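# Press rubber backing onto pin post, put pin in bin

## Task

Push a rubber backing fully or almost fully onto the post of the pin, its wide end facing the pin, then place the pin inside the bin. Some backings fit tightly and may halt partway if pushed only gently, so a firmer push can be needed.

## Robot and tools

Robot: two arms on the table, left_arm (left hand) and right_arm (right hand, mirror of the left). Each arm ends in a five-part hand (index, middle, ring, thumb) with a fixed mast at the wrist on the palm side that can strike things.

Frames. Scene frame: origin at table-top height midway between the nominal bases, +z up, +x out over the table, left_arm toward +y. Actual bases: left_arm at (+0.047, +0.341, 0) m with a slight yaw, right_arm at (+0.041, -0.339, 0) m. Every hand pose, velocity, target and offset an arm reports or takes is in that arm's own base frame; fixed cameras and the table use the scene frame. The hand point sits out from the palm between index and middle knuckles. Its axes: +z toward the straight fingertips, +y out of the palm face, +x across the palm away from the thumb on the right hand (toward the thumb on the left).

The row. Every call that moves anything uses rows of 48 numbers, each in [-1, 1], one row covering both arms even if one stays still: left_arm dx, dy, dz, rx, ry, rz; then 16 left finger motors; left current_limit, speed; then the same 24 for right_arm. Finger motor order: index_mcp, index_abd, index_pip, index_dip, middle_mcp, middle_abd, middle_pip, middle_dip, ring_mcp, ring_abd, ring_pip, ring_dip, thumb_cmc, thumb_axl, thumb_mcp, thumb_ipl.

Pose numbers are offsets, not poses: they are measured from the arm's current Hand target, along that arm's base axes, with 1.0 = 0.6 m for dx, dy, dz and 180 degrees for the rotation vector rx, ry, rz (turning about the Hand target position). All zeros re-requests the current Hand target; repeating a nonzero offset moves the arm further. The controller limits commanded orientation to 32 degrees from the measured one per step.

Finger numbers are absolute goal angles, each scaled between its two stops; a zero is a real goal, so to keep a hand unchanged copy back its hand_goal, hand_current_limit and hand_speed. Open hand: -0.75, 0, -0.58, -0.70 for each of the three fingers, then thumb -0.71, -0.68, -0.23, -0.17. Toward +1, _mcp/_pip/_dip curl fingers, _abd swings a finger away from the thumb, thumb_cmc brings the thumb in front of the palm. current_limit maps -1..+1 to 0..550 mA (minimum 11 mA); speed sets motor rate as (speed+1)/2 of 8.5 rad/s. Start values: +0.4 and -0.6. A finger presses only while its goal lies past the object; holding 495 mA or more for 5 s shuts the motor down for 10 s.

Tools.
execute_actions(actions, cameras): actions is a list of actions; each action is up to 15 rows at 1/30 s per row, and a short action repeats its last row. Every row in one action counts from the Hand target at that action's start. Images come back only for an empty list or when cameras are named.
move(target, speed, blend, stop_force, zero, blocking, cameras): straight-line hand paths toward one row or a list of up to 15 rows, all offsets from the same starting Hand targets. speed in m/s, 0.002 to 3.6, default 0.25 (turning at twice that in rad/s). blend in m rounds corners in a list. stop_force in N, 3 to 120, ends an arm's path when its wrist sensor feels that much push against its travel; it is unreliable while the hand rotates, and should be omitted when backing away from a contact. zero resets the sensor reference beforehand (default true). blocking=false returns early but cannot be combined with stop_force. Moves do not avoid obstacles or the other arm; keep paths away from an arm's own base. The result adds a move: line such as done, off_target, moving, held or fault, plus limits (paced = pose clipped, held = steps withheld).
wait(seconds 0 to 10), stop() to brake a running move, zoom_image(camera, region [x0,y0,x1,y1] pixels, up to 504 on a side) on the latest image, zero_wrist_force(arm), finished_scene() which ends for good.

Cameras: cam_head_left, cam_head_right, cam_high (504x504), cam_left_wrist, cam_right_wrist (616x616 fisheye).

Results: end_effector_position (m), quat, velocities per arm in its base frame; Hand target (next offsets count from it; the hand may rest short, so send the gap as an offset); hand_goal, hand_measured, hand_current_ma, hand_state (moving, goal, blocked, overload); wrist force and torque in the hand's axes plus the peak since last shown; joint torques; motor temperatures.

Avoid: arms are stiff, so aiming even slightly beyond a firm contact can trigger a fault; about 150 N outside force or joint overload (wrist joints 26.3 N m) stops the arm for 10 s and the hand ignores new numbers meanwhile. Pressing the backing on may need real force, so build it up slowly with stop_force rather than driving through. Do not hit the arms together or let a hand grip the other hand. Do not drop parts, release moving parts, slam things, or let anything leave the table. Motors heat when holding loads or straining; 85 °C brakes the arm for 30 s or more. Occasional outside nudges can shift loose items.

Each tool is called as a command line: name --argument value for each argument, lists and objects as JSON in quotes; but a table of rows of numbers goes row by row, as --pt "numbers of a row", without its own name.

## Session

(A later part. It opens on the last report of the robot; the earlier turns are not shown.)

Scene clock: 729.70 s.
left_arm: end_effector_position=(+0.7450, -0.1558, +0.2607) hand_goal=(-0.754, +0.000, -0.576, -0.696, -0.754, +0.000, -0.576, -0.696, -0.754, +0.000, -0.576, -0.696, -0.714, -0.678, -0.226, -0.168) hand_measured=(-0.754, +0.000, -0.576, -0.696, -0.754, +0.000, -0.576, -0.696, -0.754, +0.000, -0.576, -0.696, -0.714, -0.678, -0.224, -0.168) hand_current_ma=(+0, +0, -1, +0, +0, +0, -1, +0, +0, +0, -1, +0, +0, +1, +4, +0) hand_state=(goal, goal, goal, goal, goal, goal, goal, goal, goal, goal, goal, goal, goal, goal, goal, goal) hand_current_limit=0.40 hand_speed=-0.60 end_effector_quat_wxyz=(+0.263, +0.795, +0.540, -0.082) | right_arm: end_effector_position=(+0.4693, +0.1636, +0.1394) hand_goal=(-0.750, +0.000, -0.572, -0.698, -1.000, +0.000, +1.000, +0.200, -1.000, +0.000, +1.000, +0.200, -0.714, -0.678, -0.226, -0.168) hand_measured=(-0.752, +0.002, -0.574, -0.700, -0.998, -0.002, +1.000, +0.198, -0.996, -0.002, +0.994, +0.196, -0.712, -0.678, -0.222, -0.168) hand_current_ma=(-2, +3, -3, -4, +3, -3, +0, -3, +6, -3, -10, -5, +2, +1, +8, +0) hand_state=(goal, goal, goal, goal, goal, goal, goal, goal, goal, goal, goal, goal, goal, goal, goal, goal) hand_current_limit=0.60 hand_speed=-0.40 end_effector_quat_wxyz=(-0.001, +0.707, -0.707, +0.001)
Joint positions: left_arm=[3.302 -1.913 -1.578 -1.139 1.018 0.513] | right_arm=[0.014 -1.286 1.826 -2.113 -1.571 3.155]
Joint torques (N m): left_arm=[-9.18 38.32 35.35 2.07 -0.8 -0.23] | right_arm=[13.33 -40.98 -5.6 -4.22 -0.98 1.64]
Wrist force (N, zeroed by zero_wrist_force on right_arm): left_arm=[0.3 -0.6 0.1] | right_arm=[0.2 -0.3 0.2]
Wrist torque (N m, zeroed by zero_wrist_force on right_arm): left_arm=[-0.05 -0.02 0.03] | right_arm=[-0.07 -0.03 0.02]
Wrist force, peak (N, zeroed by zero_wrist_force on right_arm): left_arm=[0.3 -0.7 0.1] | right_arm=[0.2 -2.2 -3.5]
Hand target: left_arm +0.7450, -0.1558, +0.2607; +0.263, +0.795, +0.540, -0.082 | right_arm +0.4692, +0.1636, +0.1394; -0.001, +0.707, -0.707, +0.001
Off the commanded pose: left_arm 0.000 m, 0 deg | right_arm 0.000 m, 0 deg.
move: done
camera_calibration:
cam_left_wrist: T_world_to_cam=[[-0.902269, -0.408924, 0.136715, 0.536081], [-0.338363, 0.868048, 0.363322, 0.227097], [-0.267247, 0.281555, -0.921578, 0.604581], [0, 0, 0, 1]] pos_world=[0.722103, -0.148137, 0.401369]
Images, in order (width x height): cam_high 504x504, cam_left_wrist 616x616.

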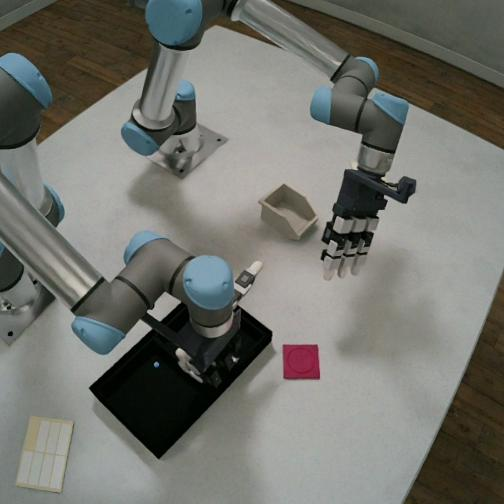

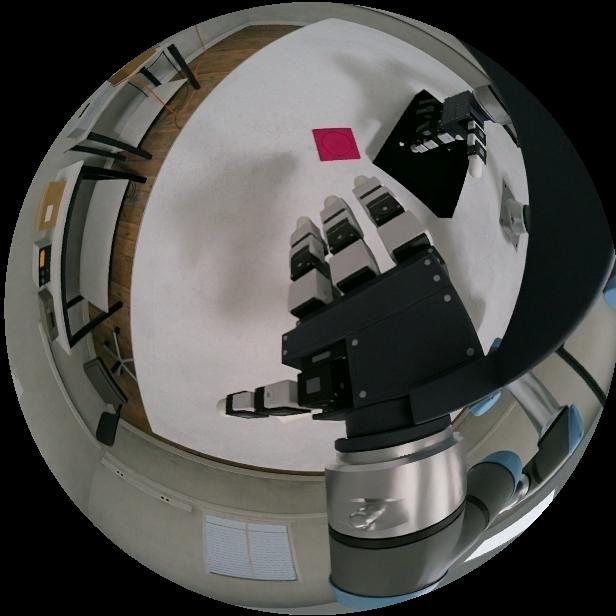

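move --pt "0 0 0 0 0 0 -0.754 0 -0.576 -0.696 -0.754 0 -0.576 -0.696 -0.754 0 -0.576 -0.696 -0.714 -0.678 -0.226 -0.168 0.4 -0.6 0 0 0.101 0 0 0 -0.75 0 -0.572 -0.698 -1 0 1 0.2 -1 0 1 0.2 -0.714 -0.678 -0.226 -0.168 0.6 -0.4" --pt "0 0 0 0 0 0 -0.754 0 -0.576 -0.696 -0.754 0 -0.576 -0.696 -0.754 0 -0.576 -0.696 -0.714 -0.678 -0.226 -0.168 0.4 -0.6 0.0467 0.0763 0.101 0 0 0 -0.754 0.31 -0.576 -0.696 -1 0 1 0.2 -0.754 -0.31 -0.576 -0.696 -0.714 -0.678 -0.226 -0.168 0.6 -0.4" --pt "0 0 0 0 0 0 -0.754 0 -0.576 -0.696 -0.754 0 -0.576 -0.696 -0.754 0 -0.576 -0.696 -0.714 -0.678 -0.226 -0.168 0.4 -0.6 0.0467 0.0763 -0.0197 0 0 0 -0.754 0.31 -0.576 -0.696 -1 0 1 0.2 -0.754 -0.31 -0.576 -0.696 -0.714 -0.678 -0.226 -0.168 0.6 -0.4" --pt "0 0 0 0 0 0 -0.754 0 -0.576 -0.696 -0.754 0 -0.576 -0.696 -0.754 0 -0.576 -0.696 -0.714 -0.678 -0.226 -0.168 0.4 -0.6 0.0467 0.0763 -0.0197 0 0 0 -0.754 0.36 -0.576 -0.696 -1 0 1 0.2 -0.754 -0.36 -0.576 -0.696 -0.714 -0.678 -0.226 -0.168 0.6 -0.7" --speed '[0.12,0.2,0.08,0.05]'

move --pt "0 0 0 0 0 0 -0.754 0 -0.576 -0.696 -0.754 0 -0.576 -0.696 -0.754 0 -0.576 -0.696 -0.714 -0.678 -0.226 -0.168 0.4 -0.6 0 0 0 0 0 0 -0.754 0.42 -0.576 -0.696 -1 0 1 0.2 -0.754 -0.42 -0.576 -0.696 -0.714 -0.678 -0.226 -0.168 0.6 -0.85" --pt "0 0 0 0 0 0 -0.754 0 -0.576 -0.696 -0.754 0 -0.576 -0.696 -0.754 0 -0.576 -0.696 -0.714 -0.678 -0.226 -0.168 0.4 -0.6 -0.0433 0 0 0 0 0 -0.754 0.42 -0.576 -0.696 -1 0 1 0.2 -0.754 -0.42 -0.576 -0.696 -0.714 -0.678 -0.226 -0.168 0.6 -0.85" --speed '[0.05,0.03]' --cameras '["cam_left_wrist","cam_high"]'

zoom_image --camera "cam_left_wrist" --region '[392, 125, 432, 165]'

Scene clock: 735.90 s.
left_arm: end_effector_position=(+0.7450, -0.1558, +0.2607) hand_goal=(-0.754, +0.000, -0.576, -0.696, -0.754, +0.000, -0.576, -0.696, -0.754, +0.000, -0.576, -0.696, -0.714, -0.678, -0.226, -0.168) hand_measured=(-0.754, +0.000, -0.576, -0.696, -0.754, +0.000, -0.576, -0.696, -0.754, +0.000, -0.576, -0.696, -0.714, -0.678, -0.224, -0.168) hand_current_ma=(+0, +0, -1, +0, +0, +0, -1, +0, +0, +0, -1, +0, +0, +1, +4, +0) hand_state=(goal, goal, goal, goal, goal, goal, goal, goal, goal, goal, goal, goal, goal, goal, goal, goal) hand_current_limit=0.40 hand_speed=-0.60 end_effector_quat_wxyz=(+0.263, +0.795, +0.540, -0.082) | right_arm: end_effector_position=(+0.4973, +0.2094, +0.1275) hand_goal=(-0.754, +0.360, -0.576, -0.696, -1.000, +0.000, +1.000, +0.200, -0.754, -0.360, -0.576, -0.696, -0.714, -0.678, -0.226, -0.168) hand_measured=(-0.750, +0.354, -0.574, -0.698, -0.998, -0.002, +1.000, +0.198, -0.756, -0.354, -0.574, -0.694, -0.712, -0.678, -0.222, -0.168) hand_current_ma=(+5, -9, +2, -4, +3, -3, +0, -3, -1, +9, +4, +4, +2, +1, +8, +0) hand_state=(goal, goal, goal, goal, goal, goal, goal, goal, goal, goal, goal, goal, goal, goal, goal, goal) hand_current_limit=0.60 hand_speed=-0.70 end_effector_quat_wxyz=(-0.001, +0.707, -0.707, +0.001)
Joint positions: left_arm=[3.302 -1.913 -1.578 -1.139 1.018 0.513] | right_arm=[0.091 -1.188 1.722 -2.108 -1.571 3.231]
Joint torques (N m): left_arm=[-8.98 38.76 35.41 2.11 -0.79 -0.18] | right_arm=[3.63 -29.3 -5.21 -4.04 0.75 1.6]
Wrist force (N, zeroed by zero_wrist_force on right_arm): left_arm=[0.1 -0.5 -0.1] | right_arm=[0.1 -0.2 0.1]
Wrist torque (N m, zeroed by zero_wrist_force on right_arm): left_arm=[-0.03 -0.01 0.02] | right_arm=[-0.03 -0.04 -0.01]
Wrist force, peak (N, zeroed by zero_wrist_force on right_arm): left_arm=[0.3 -0.8 -0.2] | right_arm=[1.4 0.5 0.0]
Hand target: left_arm +0.7450, -0.1558, +0.2607; +0.263, +0.795, +0.540, -0.082 | right_arm +0.4973, +0.2094, +0.1275; -0.001, +0.707, -0.707, +0.001
Off the commanded pose: left_arm 0.000 m, 0 deg | right_arm 0.000 m, 0 deg.
move: done

Scene clock: 737.70 s.
left_arm: end_effector_position=(+0.7450, -0.1558, +0.2607) hand_goal=(-0.754, +0.000, -0.576, -0.696, -0.754, +0.000, -0.576, -0.696, -0.754, +0.000, -0.576, -0.696, -0.714, -0.678, -0.226, -0.168) hand_measured=(-0.754, +0.000, -0.576, -0.696, -0.754, +0.000, -0.576, -0.696, -0.754, +0.000, -0.576, -0.696, -0.714, -0.678, -0.224, -0.168) hand_current_ma=(+0, +0, -1, +0, +0, +0, -1, +0, +0, +0, -1, +0, +0, +1, +4, +0) hand_state=(goal, goal, goal, goal, goal, goal, goal, goal, goal, goal, goal, goal, goal, goal, goal, goal) hand_current_limit=0.40 hand_speed=-0.60 end_effector_quat_wxyz=(+0.263, +0.795, +0.540, -0.082) | right_arm: end_effector_position=(+0.4713, +0.2094, +0.1275) hand_goal=(-0.754, +0.420, -0.576, -0.696, -1.000, +0.000, +1.000, +0.200, -0.754, -0.420, -0.576, -0.696, -0.714, -0.678, -0.226, -0.168) hand_measured=(-0.756, +0.374, -0.576, -0.698, -0.998, -0.002, +1.000, +0.198, -0.758, -0.376, -0.578, -0.696, -0.712, -0.678, -0.222, -0.168) hand_current_ma=(-2, -110, +0, -4, +3, -3, +0, -3, -5, +107, -1, +0, +2, +1, +8, +0) hand_state=(goal, blocked, goal, goal, goal, goal, goal, goal, goal, blocked, goal, goal, goal, goal, goal, goal) hand_current_limit=0.60 hand_speed=-0.85 end_effector_quat_wxyz=(-0.001, +0.707, -0.707, +0.001)
Joint positions: left_arm=[3.302 -1.913 -1.578 -1.139 1.018 0.513] | right_arm=[0.095 -1.24 1.796 -2.131 -1.571 3.236]
Joint torques (N m): left_arm=[-8.97 38.17 35.22 1.94 -0.81 -0.36] | right_arm=[12.7 -42.06 -4.97 -4.12 -1.07 1.69]
Wrist force (N, zeroed by zero_wrist_force on right_arm): left_arm=[0.0 -0.6 -0.2] | right_arm=[0.1 -0.3 -0.5]
Wrist torque (N m, zeroed by zero_wrist_force on right_arm): left_arm=[-0.02 0.00 0.01] | right_arm=[0.04 -0.01 0.01]
Wrist force, peak (N, zeroed by zero_wrist_force on right_arm): left_arm=[0.1 -0.7 -0.2] | right_arm=[0.2 -0.9 -1.7]
Hand target: left_arm +0.7450, -0.1558, +0.2607; +0.263, +0.795, +0.540, -0.082 | right_arm +0.4713, +0.2094, +0.1275; -0.001, +0.707, -0.707, +0.001
Off the commanded pose: left_arm 0.000 m, 0 deg | right_arm 0.000 m, 0 deg.
move: done
camera_calibration:
cam_left_wrist: T_world_to_cam=[[-0.902269, -0.408924, 0.136715, 0.536081], [-0.338363, 0.868048, 0.363322, 0.227097], [-0.267247, 0.281555, -0.921578, 0.604581], [0, 0, 0, 1]] pos_world=[0.722103, -0.148137, 0.401369]
Images, in order (width x height): cam_high 504x504, cam_left_wrist 616x616.

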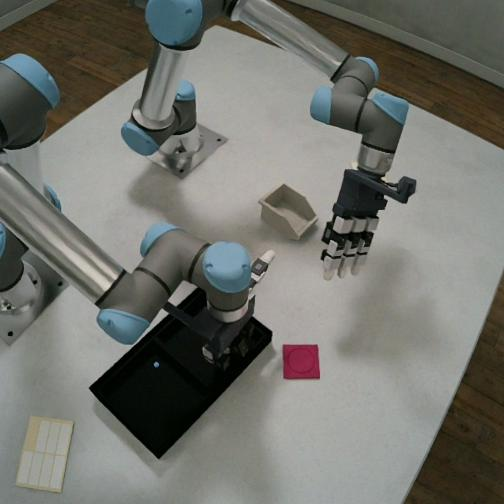

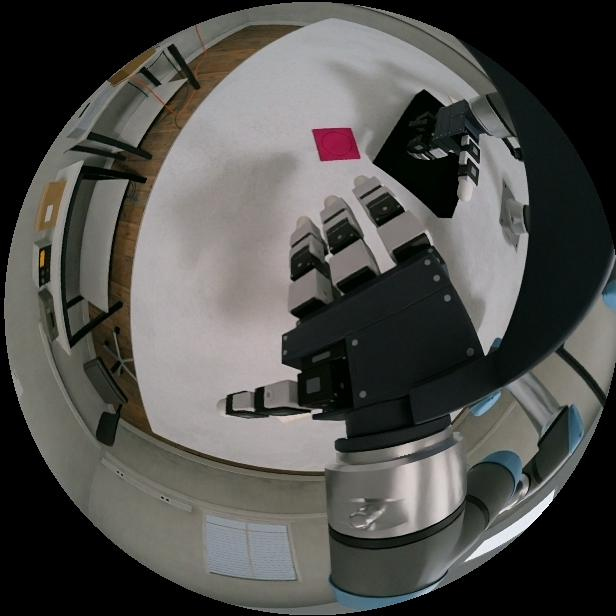

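Scaled by 12.600 from the camera's 616x616 image, which has a finer 880x880 frame.

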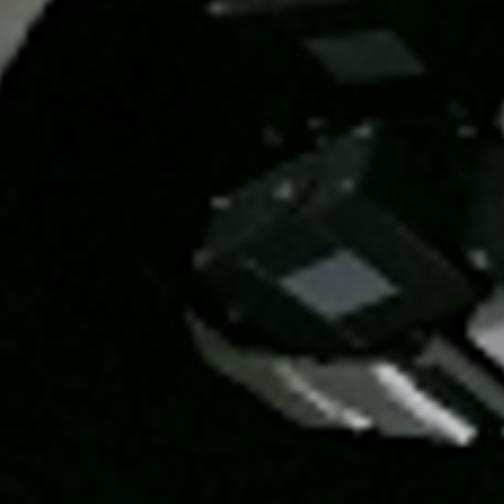

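move --target '[0,0,0,0,0,0,-0.754,0,-0.576,-0.696,-0.754,0,-0.576,-0.696,-0.754,0,-0.576,-0.696,-0.714,-0.678,-0.226,-0.168,0.4,-0.6,0,0,0.0333,0,0,0,-0.754,0.42,-0.576,-0.696,-1,0,1,0.2,-0.754,-0.42,-0.576,-0.696,-0.714,-0.678,-0.226,-0.168,0.6,-0.85]' --speed 0.03 --cameras '["cam_left_wrist","cam_high","cam_right_wrist"]'

zoom_image --camera "cam_left_wrist" --region '[392, 125, 432, 165]'

zoom_image --camera "cam_right_wrist" --region '[280, 175, 320, 215]'

Scene clock: 739.30 s.
left_arm: end_effector_position=(+0.7450, -0.1558, +0.2607) hand_goal=(-0.754, +0.000, -0.576, -0.696, -0.754, +0.000, -0.576, -0.696, -0.754, +0.000, -0.576, -0.696, -0.714, -0.678, -0.226, -0.168) hand_measured=(-0.754, +0.000, -0.576, -0.696, -0.754, +0.000, -0.576, -0.696, -0.754, +0.000, -0.576, -0.696, -0.714, -0.678, -0.224, -0.168) hand_current_ma=(+0, +0, -1, +0, +0, +0, -1, +0, +0, +0, -1, +0, +0, +1, +4, +0) hand_state=(goal, goal, goal, goal, goal, goal, goal, goal, goal, goal, goal, goal, goal, goal, goal, goal) hand_current_limit=0.40 hand_speed=-0.60 end_effector_quat_wxyz=(+0.263, +0.795, +0.540, -0.082) | right_arm: end_effector_position=(+0.4713, +0.2094, +0.1474) hand_goal=(-0.754, +0.420, -0.576, -0.696, -1.000, +0.000, +1.000, +0.200, -0.754, -0.420, -0.576, -0.696, -0.714, -0.678, -0.226, -0.168) hand_measured=(-0.756, +0.380, -0.576, -0.698, -0.998, -0.002, +1.000, +0.198, -0.756, -0.382, -0.578, -0.696, -0.712, -0.678, -0.222, -0.168) hand_current_ma=(-2, -93, +0, -4, +3, -2, +0, -3, -4, +88, -1, +0, +2, +1, +8, +0) hand_state=(goal, blocked, goal, goal, goal, goal, goal, goal, goal, blocked, goal, goal, goal, goal, goal, goal) hand_current_limit=0.60 hand_speed=-0.85 end_effector_quat_wxyz=(-0.001, +0.707, -0.707, +0.001)
Joint positions: left_arm=[3.302 -1.913 -1.578 -1.139 1.018 0.513] | right_arm=[0.095 -1.264 1.772 -2.081 -1.571 3.236]
Joint torques (N m): left_arm=[-8.94 38.24 35.12 1.95 -0.71 -0.22] | right_arm=[12.48 -41.83 -33.66 -0.3 -0.31 1.44]
Wrist force (N, zeroed by zero_wrist_force on right_arm): left_arm=[0.2 -0.7 -0.1] | right_arm=[0.4 0.0 0.0]
Wrist torque (N m, zeroed by zero_wrist_force on right_arm): left_arm=[-0.05 -0.02 0.02] | right_arm=[0.00 -0.06 0.04]
Wrist force, peak (N, zeroed by zero_wrist_force on right_arm): left_arm=[0.5 -0.8 0.0] | right_arm=[0.4 -0.6 -0.4]
Hand target: left_arm +0.7450, -0.1558, +0.2607; +0.263, +0.795, +0.540, -0.082 | right_arm +0.4713, +0.2094, +0.1475; -0.001, +0.707, -0.707, +0.001
Off the commanded pose: left_arm 0.000 m, 0 deg | right_arm 0.000 m, 0 deg.
move: done
camera_calibration:
cam_left_wrist: T_world_to_cam=[[-0.902269, -0.408924, 0.136715, 0.536081], [-0.338363, 0.868048, 0.363322, 0.227097], [-0.267247, 0.281555, -0.921578, 0.604581], [0, 0, 0, 1]] pos_world=[0.722103, -0.148137, 0.401369]
cam_right_wrist: T_world_to_cam=[[-0.625521, 0.780207, -0.00099422, 0.163664], [0.445045, 0.357855, 0.820899, -0.473048], [0.640826, 0.513047, -0.571073, -0.207427], [0, 0, 0, 1]] pos_world=[0.445828, 0.148011, 0.270031]
Images, in order (width x height): cam_high 504x504, cam_left_wrist 616x616, cam_right_wrist 616x616.

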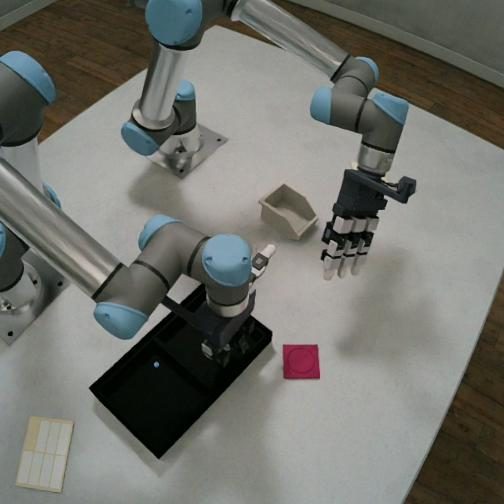

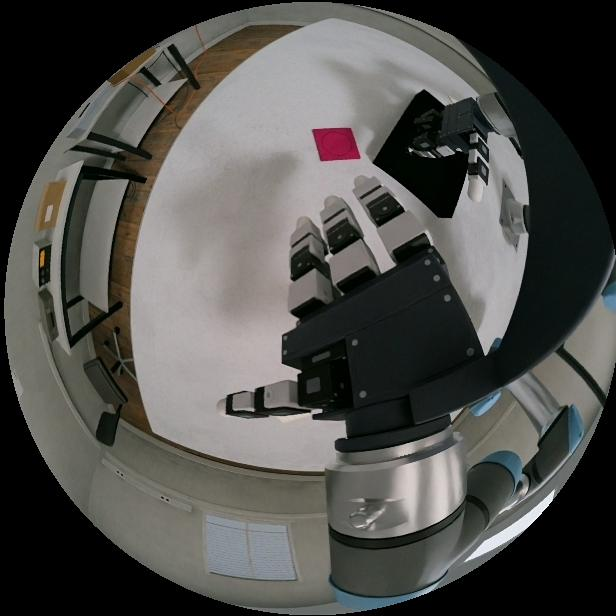

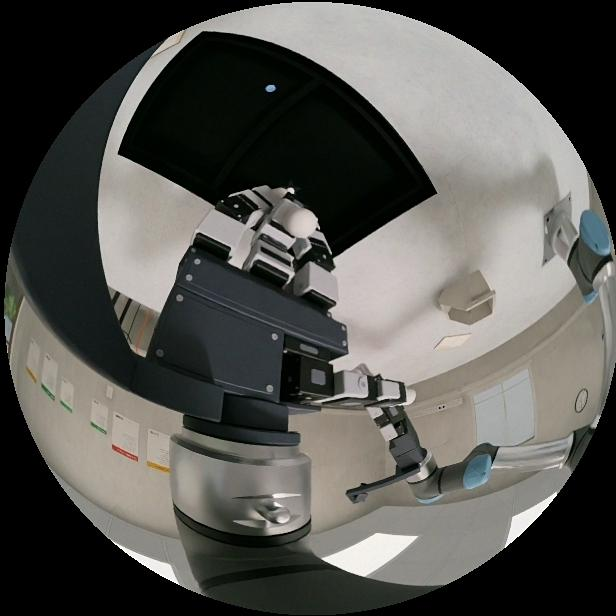

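Scaled by 12.600 from the camera's 616x616 image, which has a finer 880x880 frame.

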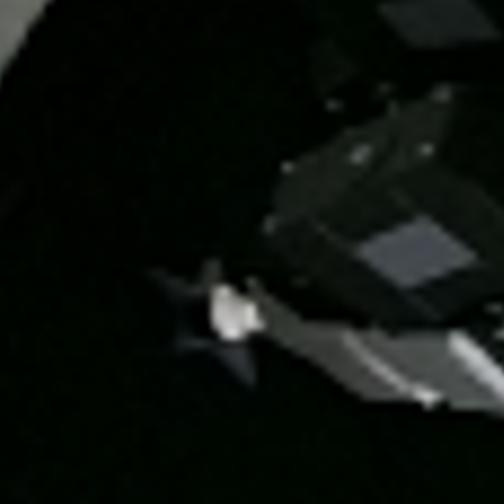

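Scaled by 12.600 from the camera's 616x616 image, which has a finer 880x880 frame.

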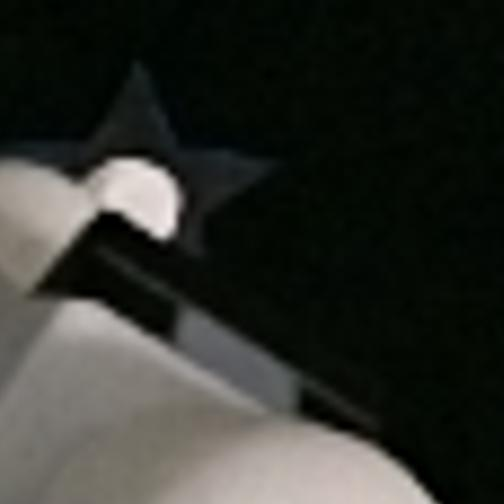

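execute_actions --actions '[]' --cameras '["cam_left_wrist","cam_right_wrist","cam_high"]'

zoom_image --camera "cam_left_wrist" --region '[386, 125, 436, 175]'

zoom_image --camera "cam_right_wrist" --region '[270, 165, 330, 225]'

zoom_image --camera "cam_high" --region '[240, 240, 340, 340]'

Scene clock: 741.17 s.
left_arm: end_effector_position=(+0.7450, -0.1558, +0.2607) hand_goal=(-0.754, +0.000, -0.576, -0.696, -0.754, +0.000, -0.576, -0.696, -0.754, +0.000, -0.576, -0.696, -0.714, -0.678, -0.226, -0.168) hand_measured=(-0.754, +0.000, -0.576, -0.696, -0.754, +0.000, -0.576, -0.696, -0.754, +0.000, -0.576, -0.696, -0.714, -0.678, -0.224, -0.168) hand_current_ma=(+0, +0, -1, +0, +0, +0, -1, +0, +0, +0, -1, +0, +0, +1, +4, +0) hand_state=(goal, goal, goal, goal, goal, goal, goal, goal, goal, goal, goal, goal, goal, goal, goal, goal) hand_current_limit=0.40 hand_speed=-0.60 end_effector_quat_wxyz=(+0.263, +0.795, +0.540, -0.082) | right_arm: end_effector_position=(+0.4713, +0.2094, +0.1475) hand_goal=(-0.754, +0.420, -0.576, -0.696, -1.000, +0.000, +1.000, +0.200, -0.754, -0.420, -0.576, -0.696, -0.714, -0.678, -0.226, -0.168) hand_measured=(-0.756, +0.380, -0.576, -0.698, -0.998, -0.002, +1.000, +0.198, -0.756, -0.382, -0.578, -0.696, -0.712, -0.678, -0.222, -0.168) hand_current_ma=(-2, -93, +0, -4, +3, -2, +0, -3, -4, +88, -1, +0, +2, +1, +8, +0) hand_state=(goal, blocked, goal, goal, goal, goal, goal, goal, goal, blocked, goal, goal, goal, goal, goal, goal) hand_current_limit=0.60 hand_speed=-0.85 end_effector_quat_wxyz=(-0.001, +0.707, -0.707, +0.001)
Joint positions: left_arm=[3.302 -1.913 -1.578 -1.139 1.018 0.513] | right_arm=[0.095 -1.264 1.772 -2.081 -1.571 3.236]
Joint velocities: within noise
Joint torques (N m): left_arm=[-8.79 38.8 35.38 1.96 -0.83 -0.34] | right_arm=[10.91 -41.55 -34.9 -0.19 -0.07 0.33]
Motor temperatures (°C): left_arm=[26 27 32 39 41 37] | right_arm=[36 32 35 37 40 39]
Wrist force (N, zeroed by zero_wrist_force on right_arm): left_arm=[0.2 -0.5 0.0] | right_arm=[0.2 0.1 0.0]
Wrist torque (N m, zeroed by zero_wrist_force on right_arm): left_arm=[-0.04 -0.01 0.02] | right_arm=[0.01 -0.03 0.02]
Wrist force, peak (N, zeroed by zero_wrist_force on right_arm): left_arm=[0.2 -0.8 -0.1] | right_arm=[0.5 0.0 -0.2]
Hand target: left_arm +0.7450, -0.1558, +0.2607; +0.263, +0.795, +0.540, -0.082 | right_arm +0.4713, +0.2094, +0.1475; -0.001, +0.707, -0.707, +0.001
Off the commanded pose: left_arm 0.000 m, 0 deg | right_arm 0.000 m, 0 deg.
camera_calibration:
cam_left_wrist: T_world_to_cam=[[-0.902269, -0.408924, 0.136715, 0.536081], [-0.338363, 0.868048, 0.363322, 0.227097], [-0.267247, 0.281555, -0.921578, 0.604581], [0, 0, 0, 1]] pos_world=[0.722103, -0.148137, 0.401369]
cam_right_wrist: T_world_to_cam=[[-0.625521, 0.780207, -0.00099422, 0.163664], [0.445045, 0.357855, 0.820899, -0.473048], [0.640826, 0.513047, -0.571073, -0.207427], [0, 0, 0, 1]] pos_world=[0.445828, 0.148011, 0.270031]
Images, in order (width x height): cam_high 504x504, cam_left_wrist 616x616, cam_right_wrist 616x616.

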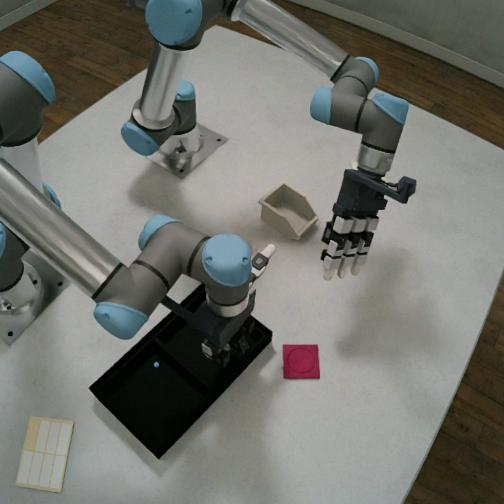

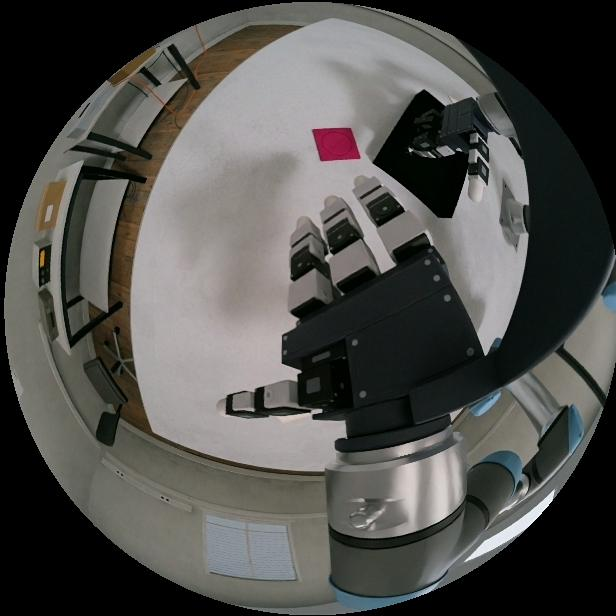

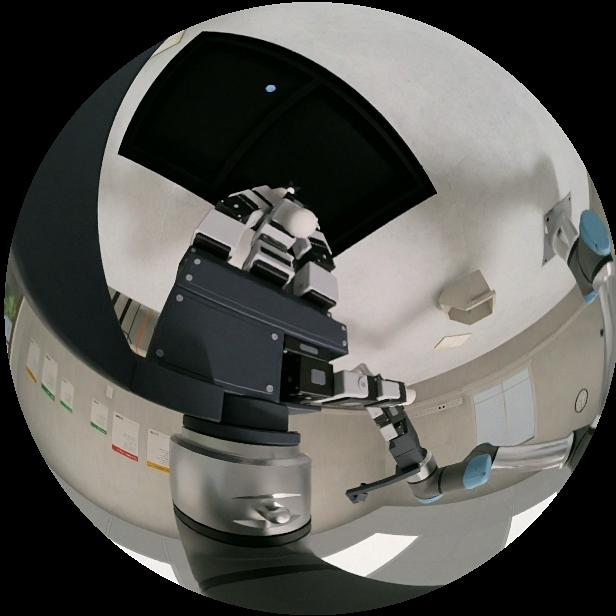

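Scaled by 10.080 from the camera's 616x616 image, which has a finer 880x880 frame.

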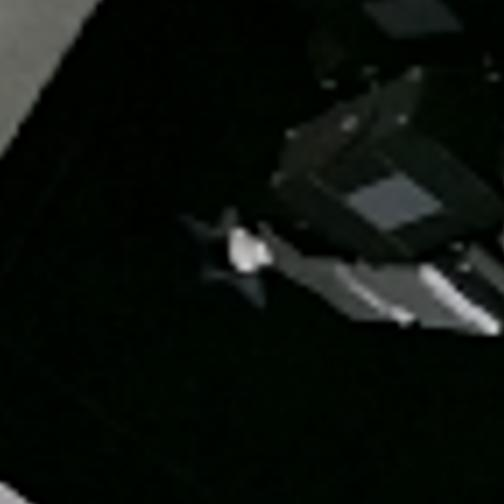

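Scaled by 8.400 from the camera's 616x616 image, which has a finer 880x880 frame.

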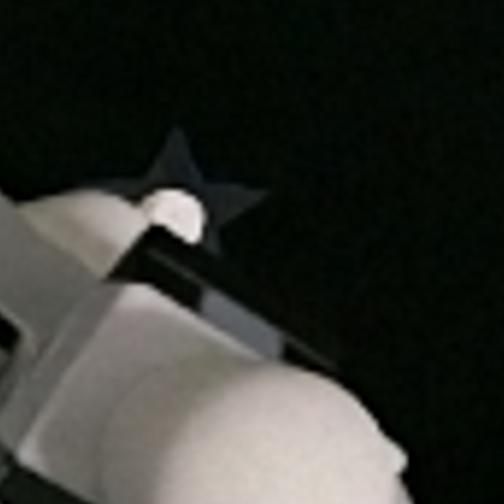

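Scaled by 5.040 from the camera's 504x504 image, which has a finer 720x720 frame.

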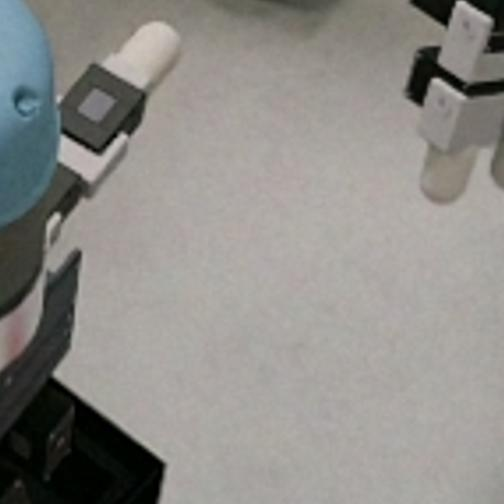

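move --pt "0 0 0 0 0 0 -0.754 0 -0.576 -0.696 -0.754 0 -0.576 -0.696 -0.754 0 -0.576 -0.696 -0.714 -0.678 -0.226 -0.168 0.4 -0.6 0 0 0.0917 0 0 0 -0.754 0.42 -0.576 -0.696 -1 0 1 0.2 -0.754 -0.42 -0.576 -0.696 -0.714 -0.678 -0.226 -0.168 0.6 -0.6" --pt "0 0 0 0 0 0 -0.754 0 -0.576 -0.696 -0.754 0 -0.576 -0.696 -0.754 0 -0.576 -0.696 -0.714 -0.678 -0.226 -0.168 0.4 -0.6 0 0 0.0917 0 0 0 -0.754 0 -0.576 -0.696 -1 0 1 0.2 -1 0 1 0.2 -0.714 -0.678 -0.226 -0.168 0.6 -0.4" --pt "0 0 0 0 0 0 -0.754 0 -0.576 -0.696 -0.754 0 -0.576 -0.696 -0.754 0 -0.576 -0.696 -0.714 -0.678 -0.226 -0.168 0.4 -0.6 -0.0143 -0.139 0.03 0 0 0 -0.754 0 -0.576 -0.696 -1 0 1 0.2 -1 0 1 0.2 -0.714 -0.678 -0.226 -0.168 0.6 -0.4" --speed 0.15 --cameras '["cam_left_wrist","cam_right_wrist"]'

zoom_image --camera "cam_left_wrist" --region '[394, 134, 424, 164]'

zoom_image --camera "cam_right_wrist" --region '[320, 200, 350, 230]'

Scene clock: 746.37 s.
left_arm: end_effector_position=(+0.7450, -0.1558, +0.2607) hand_goal=(-0.754, +0.000, -0.576, -0.696, -0.754, +0.000, -0.576, -0.696, -0.754, +0.000, -0.576, -0.696, -0.714, -0.678, -0.226, -0.168) hand_measured=(-0.754, +0.000, -0.576, -0.696, -0.754, +0.000, -0.576, -0.696, -0.754, +0.000, -0.576, -0.696, -0.714, -0.678, -0.224, -0.168) hand_current_ma=(+0, +0, -1, +0, +0, +0, -1, +0, +0, +0, -1, +0, +0, +1, +4, +0) hand_state=(goal, goal, goal, goal, goal, goal, goal, goal, goal, goal, goal, goal, goal, goal, goal, goal) hand_current_limit=0.40 hand_speed=-0.60 end_effector_quat_wxyz=(+0.263, +0.795, +0.540, -0.082) | right_arm: end_effector_position=(+0.4627, +0.1261, +0.1656) hand_goal=(-0.754, +0.000, -0.576, -0.696, -1.000, +0.000, +1.000, +0.200, -1.000, +0.000, +1.000, +0.200, -0.714, -0.678, -0.226, -0.168) hand_measured=(-0.756, +0.002, -0.576, -0.698, -0.998, -0.002, +1.000, +0.198, -0.996, -0.002, +0.994, +0.196, -0.712, -0.678, -0.222, -0.168) hand_current_ma=(-1, +3, +0, -4, +3, -2, +0, -3, +7, -3, -11, -5, +2, +1, +8, +0) hand_state=(goal, goal, goal, goal, goal, goal, goal, goal, goal, goal, goal, goal, goal, goal, goal, goal) hand_current_limit=0.60 hand_speed=-0.40 end_effector_quat_wxyz=(-0.001, +0.707, -0.707, +0.001)
Joint positions: left_arm=[3.302 -1.913 -1.578 -1.139 1.018 0.513] | right_arm=[-0.055 -1.349 1.832 -2.056 -1.57 3.086]
Joint torques (N m): left_arm=[-9.12 38.11 35.22 2.02 -0.82 -0.29] | right_arm=[-12.49 -38.25 -6.33 -4.25 1 -1.54]
Wrist force (N, zeroed by zero_wrist_force on right_arm): left_arm=[0.3 -0.4 -0.1] | right_arm=[0.2 -0.1 -0.1]
Wrist torque (N m, zeroed by zero_wrist_force on right_arm): left_arm=[0.00 -0.03 0.02] | right_arm=[-0.01 -0.02 0.13]
Wrist force, peak (N, zeroed by zero_wrist_force on right_arm): left_arm=[0.2 -0.8 -0.3] | right_arm=[1.0 -0.1 0.4]
Hand target: left_arm +0.7450, -0.1558, +0.2607; +0.263, +0.795, +0.540, -0.082 | right_arm +0.4627, +0.1260, +0.1655; -0.001, +0.707, -0.707, +0.001
Off the commanded pose: left_arm 0.000 m, 0 deg | right_arm 0.000 m, 0 deg.
move: done
camera_calibration:
cam_left_wrist: T_world_to_cam=[[-0.902269, -0.408924, 0.136715, 0.536081], [-0.338363, 0.868048, 0.363322, 0.227097], [-0.267247, 0.281555, -0.921578, 0.604581], [0, 0, 0, 1]] pos_world=[0.722103, -0.148137, 0.401369]
cam_right_wrist: T_world_to_cam=[[-0.625522, 0.780206, -0.000994506, 0.223294], [0.445097, 0.357898, 0.820852, -0.454281], [0.64079, 0.513018, -0.57114, -0.148806], [0, 0, 0, 1]] pos_world=[0.437227, 0.0647107, 0.288131]
Images, in order (width x height): cam_left_wrist 616x616, cam_right_wrist 616x616.

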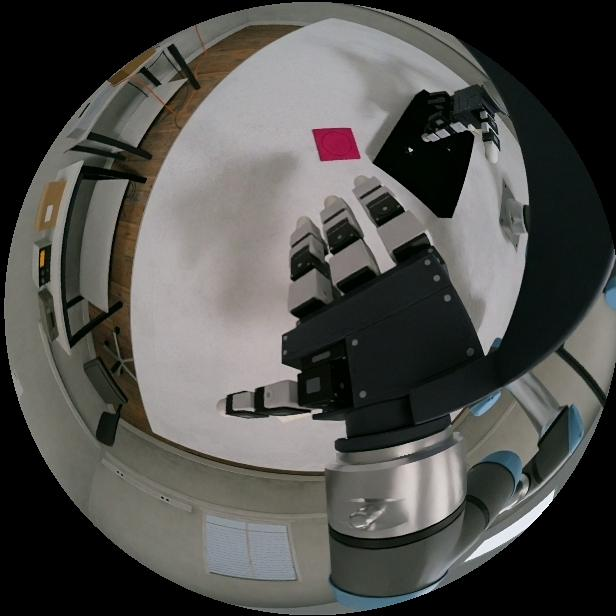

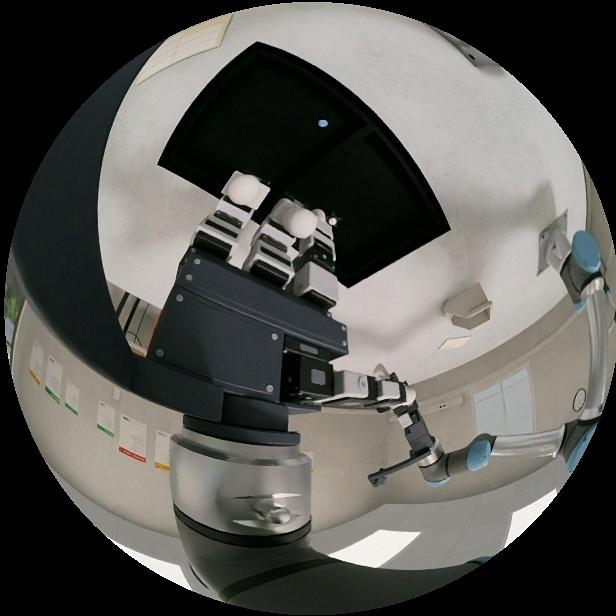

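Scaled by 16.800 from the camera's 616x616 image, which has a finer 880x880 frame.

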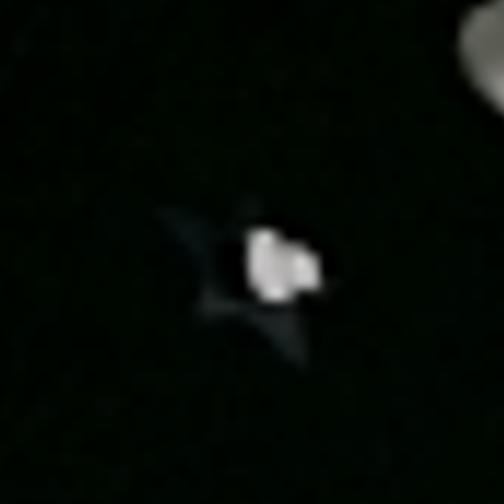

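Scaled by 16.800 from the camera's 616x616 image, which has a finer 880x880 frame.

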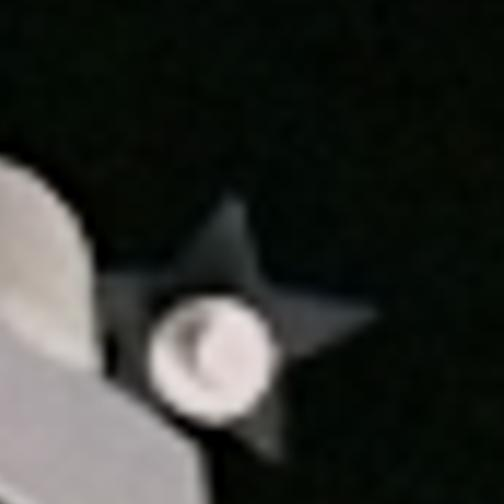

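move --target '[0,0,0,0,0,0,-0.754,0,-0.576,-0.696,-0.754,0,-0.576,-0.696,-0.754,0,-0.576,-0.696,-0.714,-0.678,-0.226,-0.168,0.4,-0.6,0,0,0,0,0,0,-1,0,1,0.2,-1,0,1,0.2,-1,0,1,0.2,-0.714,-0.678,-0.226,-0.168,0.6,-0.4]' --speed 0.15 --cameras '["cam_left_wrist","cam_right_wrist"]'

zoom_image --camera "cam_left_wrist" --region '[396, 138, 420, 162]'

zoom_image --camera "cam_right_wrist" --region '[318, 206, 348, 236]'

Scene clock: 749.10 s.
left_arm: end_effector_position=(+0.7450, -0.1558, +0.2607) hand_goal=(-0.754, +0.000, -0.576, -0.696, -0.754, +0.000, -0.576, -0.696, -0.754, +0.000, -0.576, -0.696, -0.714, -0.678, -0.226, -0.168) hand_measured=(-0.754, +0.000, -0.576, -0.696, -0.754, +0.000, -0.576, -0.696, -0.754, +0.000, -0.576, -0.696, -0.714, -0.678, -0.224, -0.168) hand_current_ma=(+0, +0, -1, +0, +0, +0, -1, +0, +0, +0, -1, +0, +0, +1, +4, +0) hand_state=(goal, goal, goal, goal, goal, goal, goal, goal, goal, goal, goal, goal, goal, goal, goal, goal) hand_current_limit=0.40 hand_speed=-0.60 end_effector_quat_wxyz=(+0.263, +0.795, +0.540, -0.082) | right_arm: end_effector_position=(+0.4627, +0.1260, +0.1655) hand_goal=(-1.000, +0.000, +1.000, +0.200, -1.000, +0.000, +1.000, +0.200, -1.000, +0.000, +1.000, +0.200, -0.714, -0.678, -0.226, -0.168) hand_measured=(-0.996, +0.002, +0.992, +0.196, -0.998, -0.002, +1.000, +0.198, -0.996, -0.002, +0.994, +0.196, -0.712, -0.678, -0.222, -0.168) hand_current_ma=(+8, +3, -14, -4, +3, -2, +0, -3, +7, -3, -11, -5, +2, +1, +8, +0) hand_state=(goal, goal, goal, goal, goal, goal, goal, goal, goal, goal, goal, goal, goal, goal, goal, goal) hand_current_limit=0.60 hand_speed=-0.40 end_effector_quat_wxyz=(-0.001, +0.707, -0.707, +0.001)
Joint positions: left_arm=[3.302 -1.913 -1.578 -1.139 1.018 0.513] | right_arm=[-0.055 -1.349 1.832 -2.056 -1.57 3.086]
Joint torques (N m): left_arm=[-9.21 38.29 35.22 2.01 -0.73 -0.35] | right_arm=[-11.38 -38.93 -6.85 -3.27 1.05 -1.43]
Wrist force (N, zeroed by zero_wrist_force on right_arm): left_arm=[0.2 -0.5 -0.1] | right_arm=[0.4 -0.2 -0.2]
Wrist torque (N m, zeroed by zero_wrist_force on right_arm): left_arm=[-0.02 -0.02 0.01] | right_arm=[-0.01 -0.04 0.14]
Wrist force, peak (N, zeroed by zero_wrist_force on right_arm): left_arm=[0.1 -0.7 -0.2] | right_arm=[0.4 -0.5 0.0]
Hand target: left_arm +0.7450, -0.1558, +0.2607; +0.263, +0.795, +0.540, -0.082 | right_arm +0.4627, +0.1260, +0.1655; -0.001, +0.707, -0.707, +0.001
Off the commanded pose: left_arm 0.000 m, 0 deg | right_arm 0.000 m, 0 deg.
move: done
camera_calibration:
cam_left_wrist: T_world_to_cam=[[-0.902269, -0.408924, 0.136715, 0.536081], [-0.338363, 0.868048, 0.363322, 0.227097], [-0.267247, 0.281555, -0.921578, 0.604581], [0, 0, 0, 1]] pos_world=[0.722103, -0.148137, 0.401369]
cam_right_wrist: T_world_to_cam=[[-0.625521, 0.780207, -0.00099422, 0.223372], [0.445045, 0.357855, 0.820899, -0.454151], [0.640826, 0.513047, -0.571073, -0.148849], [0, 0, 0, 1]] pos_world=[0.437228, 0.0646108, 0.288031]
Images, in order (width x height): cam_left_wrist 616x616, cam_right_wrist 616x616.

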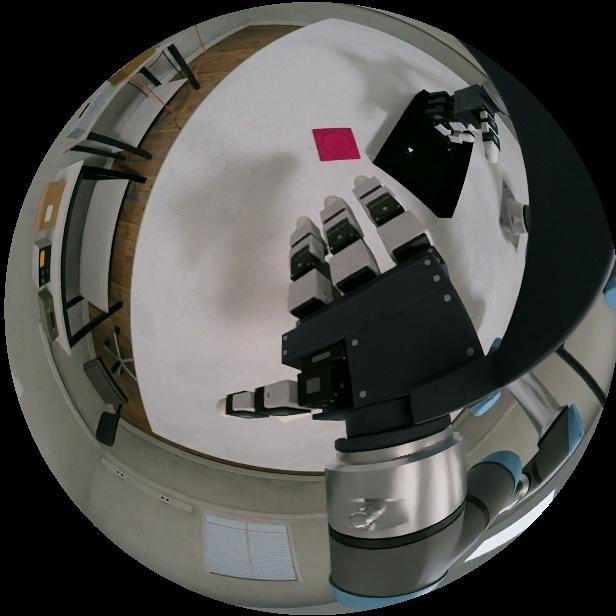

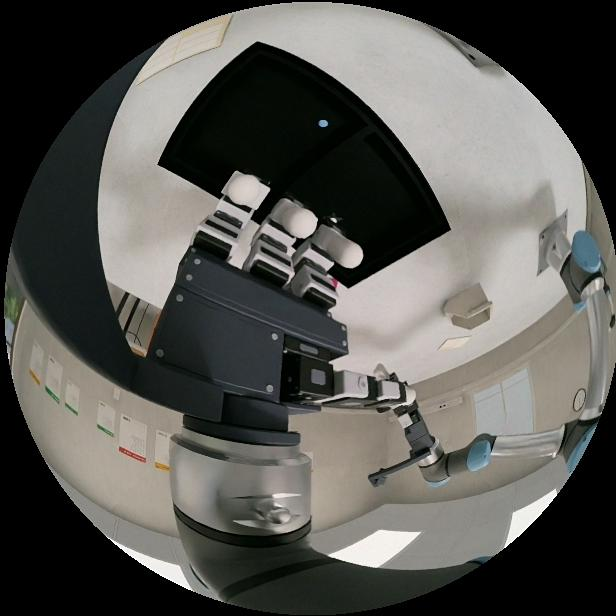

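Scaled by 21.000 from the camera's 616x616 image, which has a finer 880x880 frame.

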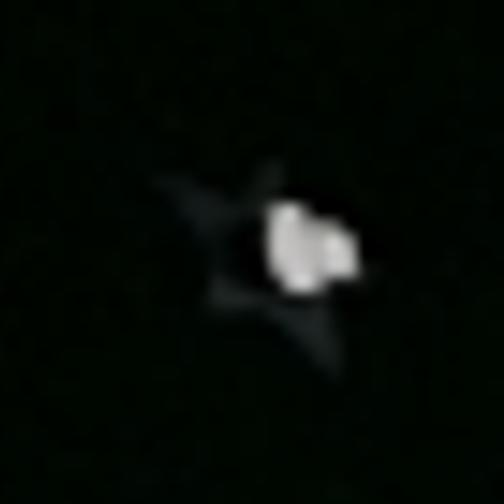

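Scaled by 16.800 from the camera's 616x616 image, which has a finer 880x880 frame.

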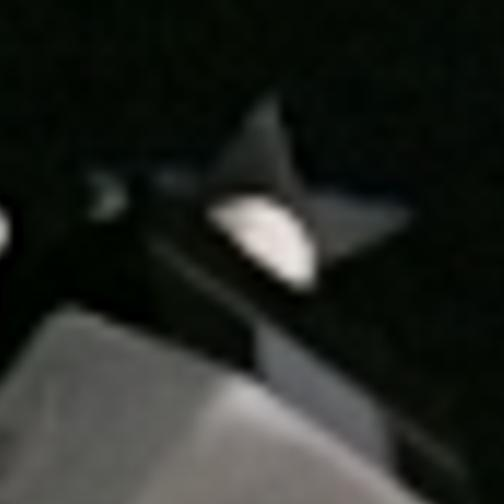

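move --pt "0 0 0 0 0 0 -0.754 0 -0.576 -0.696 -0.754 0 -0.576 -0.696 -0.754 0 -0.576 -0.696 -0.714 -0.678 -0.226 -0.168 0.4 -0.6 0 0 0 0 0 0 -0.754 0 -0.576 -0.696 -1 0 1 0.2 -1 0 1 0.2 -0.714 -0.678 -0.226 -0.168 0.6 -0.4" --pt "0 0 0 0 0 0 -0.754 0 -0.576 -0.696 -0.754 0 -0.576 -0.696 -0.754 0 -0.576 -0.696 -0.714 -0.678 -0.226 -0.168 0.4 -0.6 -0.0333 -0.0333 0 0 0 0 -0.754 0 -0.576 -0.696 -1 0 1 0.2 -1 0 1 0.2 -0.714 -0.678 -0.226 -0.168 0.6 -0.4" --speed 0.15 --cameras '["cam_right_wrist"]'

zoom_image --camera "cam_right_wrist" --region '[320, 190, 360, 230]'

Scene clock: 751.77 s.
left_arm: end_effector_position=(+0.7450, -0.1558, +0.2607) hand_goal=(-0.754, +0.000, -0.576, -0.696, -0.754, +0.000, -0.576, -0.696, -0.754, +0.000, -0.576, -0.696, -0.714, -0.678, -0.226, -0.168) hand_measured=(-0.754, +0.000, -0.576, -0.696, -0.754, +0.000, -0.576, -0.696, -0.754, +0.000, -0.576, -0.696, -0.714, -0.678, -0.224, -0.168) hand_current_ma=(+0, +0, -1, +0, +0, +0, -1, +0, +0, +0, -1, +0, +0, +1, +4, +0) hand_state=(goal, goal, goal, goal, goal, goal, goal, goal, goal, goal, goal, goal, goal, goal, goal, goal) hand_current_limit=0.40 hand_speed=-0.60 end_effector_quat_wxyz=(+0.263, +0.795, +0.540, -0.082) | right_arm: end_effector_position=(+0.4428, +0.1061, +0.1655) hand_goal=(-0.754, +0.000, -0.576, -0.696, -1.000, +0.000, +1.000, +0.200, -1.000, +0.000, +1.000, +0.200, -0.714, -0.678, -0.226, -0.168) hand_measured=(-0.756, +0.002, -0.572, -0.694, -0.998, -0.002, +1.000, +0.198, -0.996, -0.002, +0.994, +0.196, -0.712, -0.678, -0.222, -0.168) hand_current_ma=(-1, +3, +5, +3, +3, -2, +0, -3, +7, -3, -11, -5, +2, +1, +8, +0) hand_state=(goal, goal, goal, goal, goal, goal, goal, goal, goal, goal, goal, goal, goal, goal, goal, goal) hand_current_limit=0.60 hand_speed=-0.40 end_effector_quat_wxyz=(-0.001, +0.707, -0.707, +0.001)
Joint positions: left_arm=[3.302 -1.913 -1.578 -1.139 1.018 0.513] | right_arm=[-0.096 -1.401 1.896 -2.069 -1.57 3.045]
Joint torques (N m): left_arm=[-8.33 37.81 34.84 2 -0.86 -0.45] | right_arm=[-12 -36.17 -5.31 -4.13 1.18 -1.45]
Wrist force (N, zeroed by zero_wrist_force on right_arm): left_arm=[0.3 -0.7 -0.2] | right_arm=[0.2 0.0 -0.1]
Wrist torque (N m, zeroed by zero_wrist_force on right_arm): left_arm=[-0.04 -0.03 0.03] | right_arm=[0.00 -0.02 0.13]
Wrist force, peak (N, zeroed by zero_wrist_force on right_arm): left_arm=[0.5 -0.6 0.0] | right_arm=[0.1 -0.5 -0.3]
Hand target: left_arm +0.7450, -0.1558, +0.2607; +0.263, +0.795, +0.540, -0.082 | right_arm +0.4427, +0.1060, +0.1655; -0.001, +0.707, -0.707, +0.001
Off the commanded pose: left_arm 0.000 m, 0 deg | right_arm 0.000 m, 0 deg.
move: done
camera_calibration:
cam_right_wrist: T_world_to_cam=[[-0.625557, 0.780178, -0.00105818, 0.226485], [0.445048, 0.357959, 0.820852, -0.438166], [0.640789, 0.513018, -0.57114, -0.12585], [0, 0, 0, 1]] pos_world=[0.417327, 0.0447106, 0.288031]
Images, in order (width x height): cam_right_wrist 616x616.

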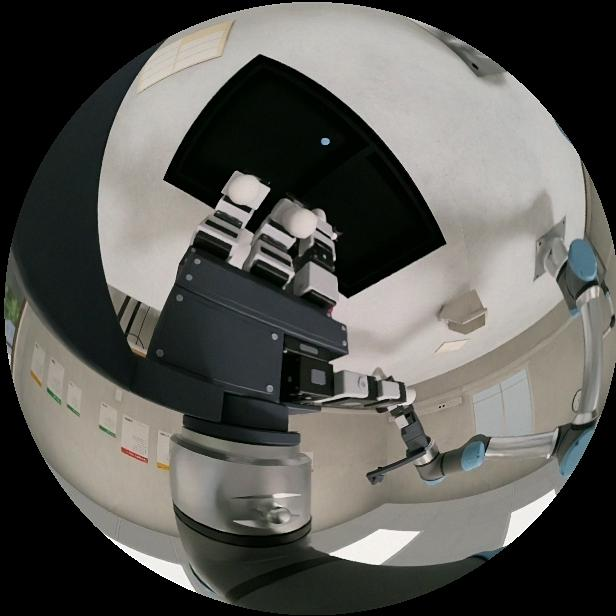

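Scaled by 12.600 from the camera's 616x616 image, which has a finer 880x880 frame.

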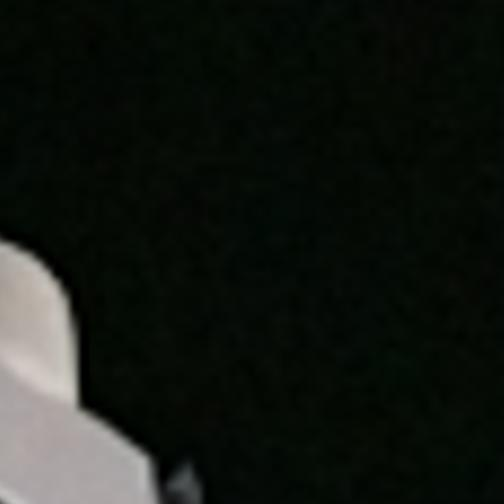

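zoom_image --camera "cam_right_wrist" --region '[320, 222, 350, 252]'

Scaled by 16.800 from the camera's 616x616 image, which has a finer 880x880 frame.

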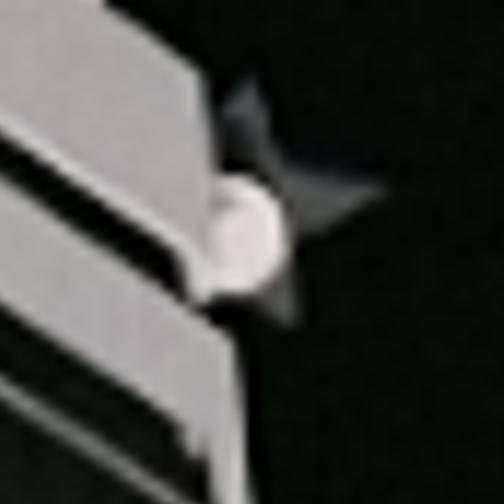

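move --target '[0,0,0,0,0,0,-0.754,0,-0.576,-0.696,-0.754,0,-0.576,-0.696,-0.754,0,-0.576,-0.696,-0.714,-0.678,-0.226,-0.168,0.4,-0.6,0.05,0.0167,0,0,0,0,-0.754,0,-0.576,-0.696,-1,0,1,0.2,-1,0,1,0.2,-0.714,-0.678,-0.226,-0.168,0.6,-0.4]' --speed 0.15 --cameras '["cam_right_wrist"]'

zoom_image --camera "cam_right_wrist" --region '[328, 208, 358, 238]'

Scene clock: 753.17 s.
left_arm: end_effector_position=(+0.7450, -0.1558, +0.2607) hand_goal=(-0.754, +0.000, -0.576, -0.696, -0.754, +0.000, -0.576, -0.696, -0.754, +0.000, -0.576, -0.696, -0.714, -0.678, -0.226, -0.168) hand_measured=(-0.754, +0.000, -0.576, -0.696, -0.754, +0.000, -0.576, -0.696, -0.754, +0.000, -0.576, -0.696, -0.714, -0.678, -0.224, -0.168) hand_current_ma=(+0, +0, -1, +0, +0, +0, -1, +0, +0, +0, -1, +0, +0, +1, +4, +0) hand_state=(goal, goal, goal, goal, goal, goal, goal, goal, goal, goal, goal, goal, goal, goal, goal, goal) hand_current_limit=0.40 hand_speed=-0.60 end_effector_quat_wxyz=(+0.263, +0.795, +0.540, -0.082) | right_arm: end_effector_position=(+0.4726, +0.1160, +0.1655) hand_goal=(-0.754, +0.000, -0.576, -0.696, -1.000, +0.000, +1.000, +0.200, -1.000, +0.000, +1.000, +0.200, -0.714, -0.678, -0.226, -0.168) hand_measured=(-0.754, +0.002, -0.572, -0.694, -0.998, -0.002, +1.000, +0.198, -0.996, -0.002, +0.994, +0.196, -0.712, -0.678, -0.222, -0.168) hand_current_ma=(-1, +3, +5, +3, +3, -2, +0, -3, +6, -3, -11, -5, +2, +1, +8, +0) hand_state=(goal, goal, goal, goal, goal, goal, goal, goal, goal, goal, goal, goal, goal, goal, goal, goal) hand_current_limit=0.60 hand_speed=-0.40 end_effector_quat_wxyz=(-0.001, +0.707, -0.707, +0.001)
Joint positions: left_arm=[3.302 -1.913 -1.578 -1.139 1.018 0.513] | right_arm=[-0.072 -1.331 1.809 -2.051 -1.57 3.069]
Joint torques (N m): left_arm=[-9.41 38.54 35.56 2.04 -0.87 -0.47] | right_arm=[12.63 -23.52 -34.78 -0.31 -1.23 1.5]
Wrist force (N, zeroed by zero_wrist_force on right_arm): left_arm=[0.1 -0.5 0.0] | right_arm=[0.3 -0.2 -0.2]
Wrist torque (N m, zeroed by zero_wrist_force on right_arm): left_arm=[-0.03 -0.01 0.01] | right_arm=[-0.02 -0.03 0.04]
Wrist force, peak (N, zeroed by zero_wrist_force on right_arm): left_arm=[0.3 -0.8 -0.2] | right_arm=[0.1 -0.9 -0.2]
Hand target: left_arm +0.7450, -0.1558, +0.2607; +0.263, +0.795, +0.540, -0.082 | right_arm +0.4727, +0.1160, +0.1655; -0.001, +0.707, -0.707, +0.001
Off the commanded pose: left_arm 0.000 m, 0 deg | right_arm 0.000 m, 0 deg.
move: done
camera_calibration:
cam_right_wrist: T_world_to_cam=[[-0.625521, 0.780207, -0.00099422, 0.237429], [0.445045, 0.357855, 0.820899, -0.455023], [0.640826, 0.513047, -0.571073, -0.150127], [0, 0, 0, 1]] pos_world=[0.447228, 0.0546108, 0.288031]
Images, in order (width x height): cam_right_wrist 616x616.

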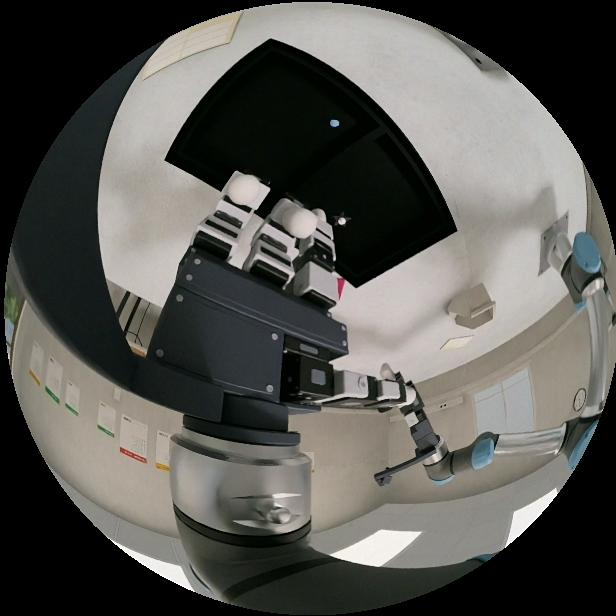

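Scaled by 16.800 from the camera's 616x616 image, which has a finer 880x880 frame.

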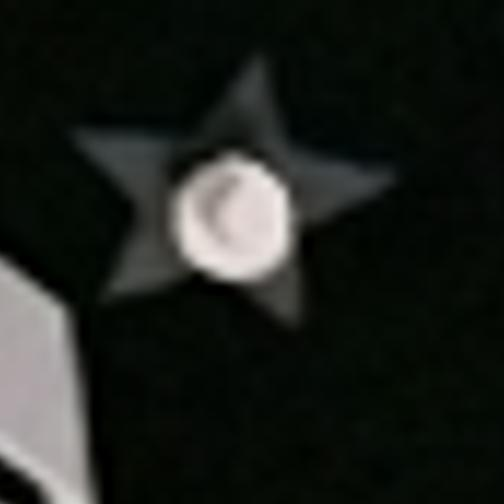

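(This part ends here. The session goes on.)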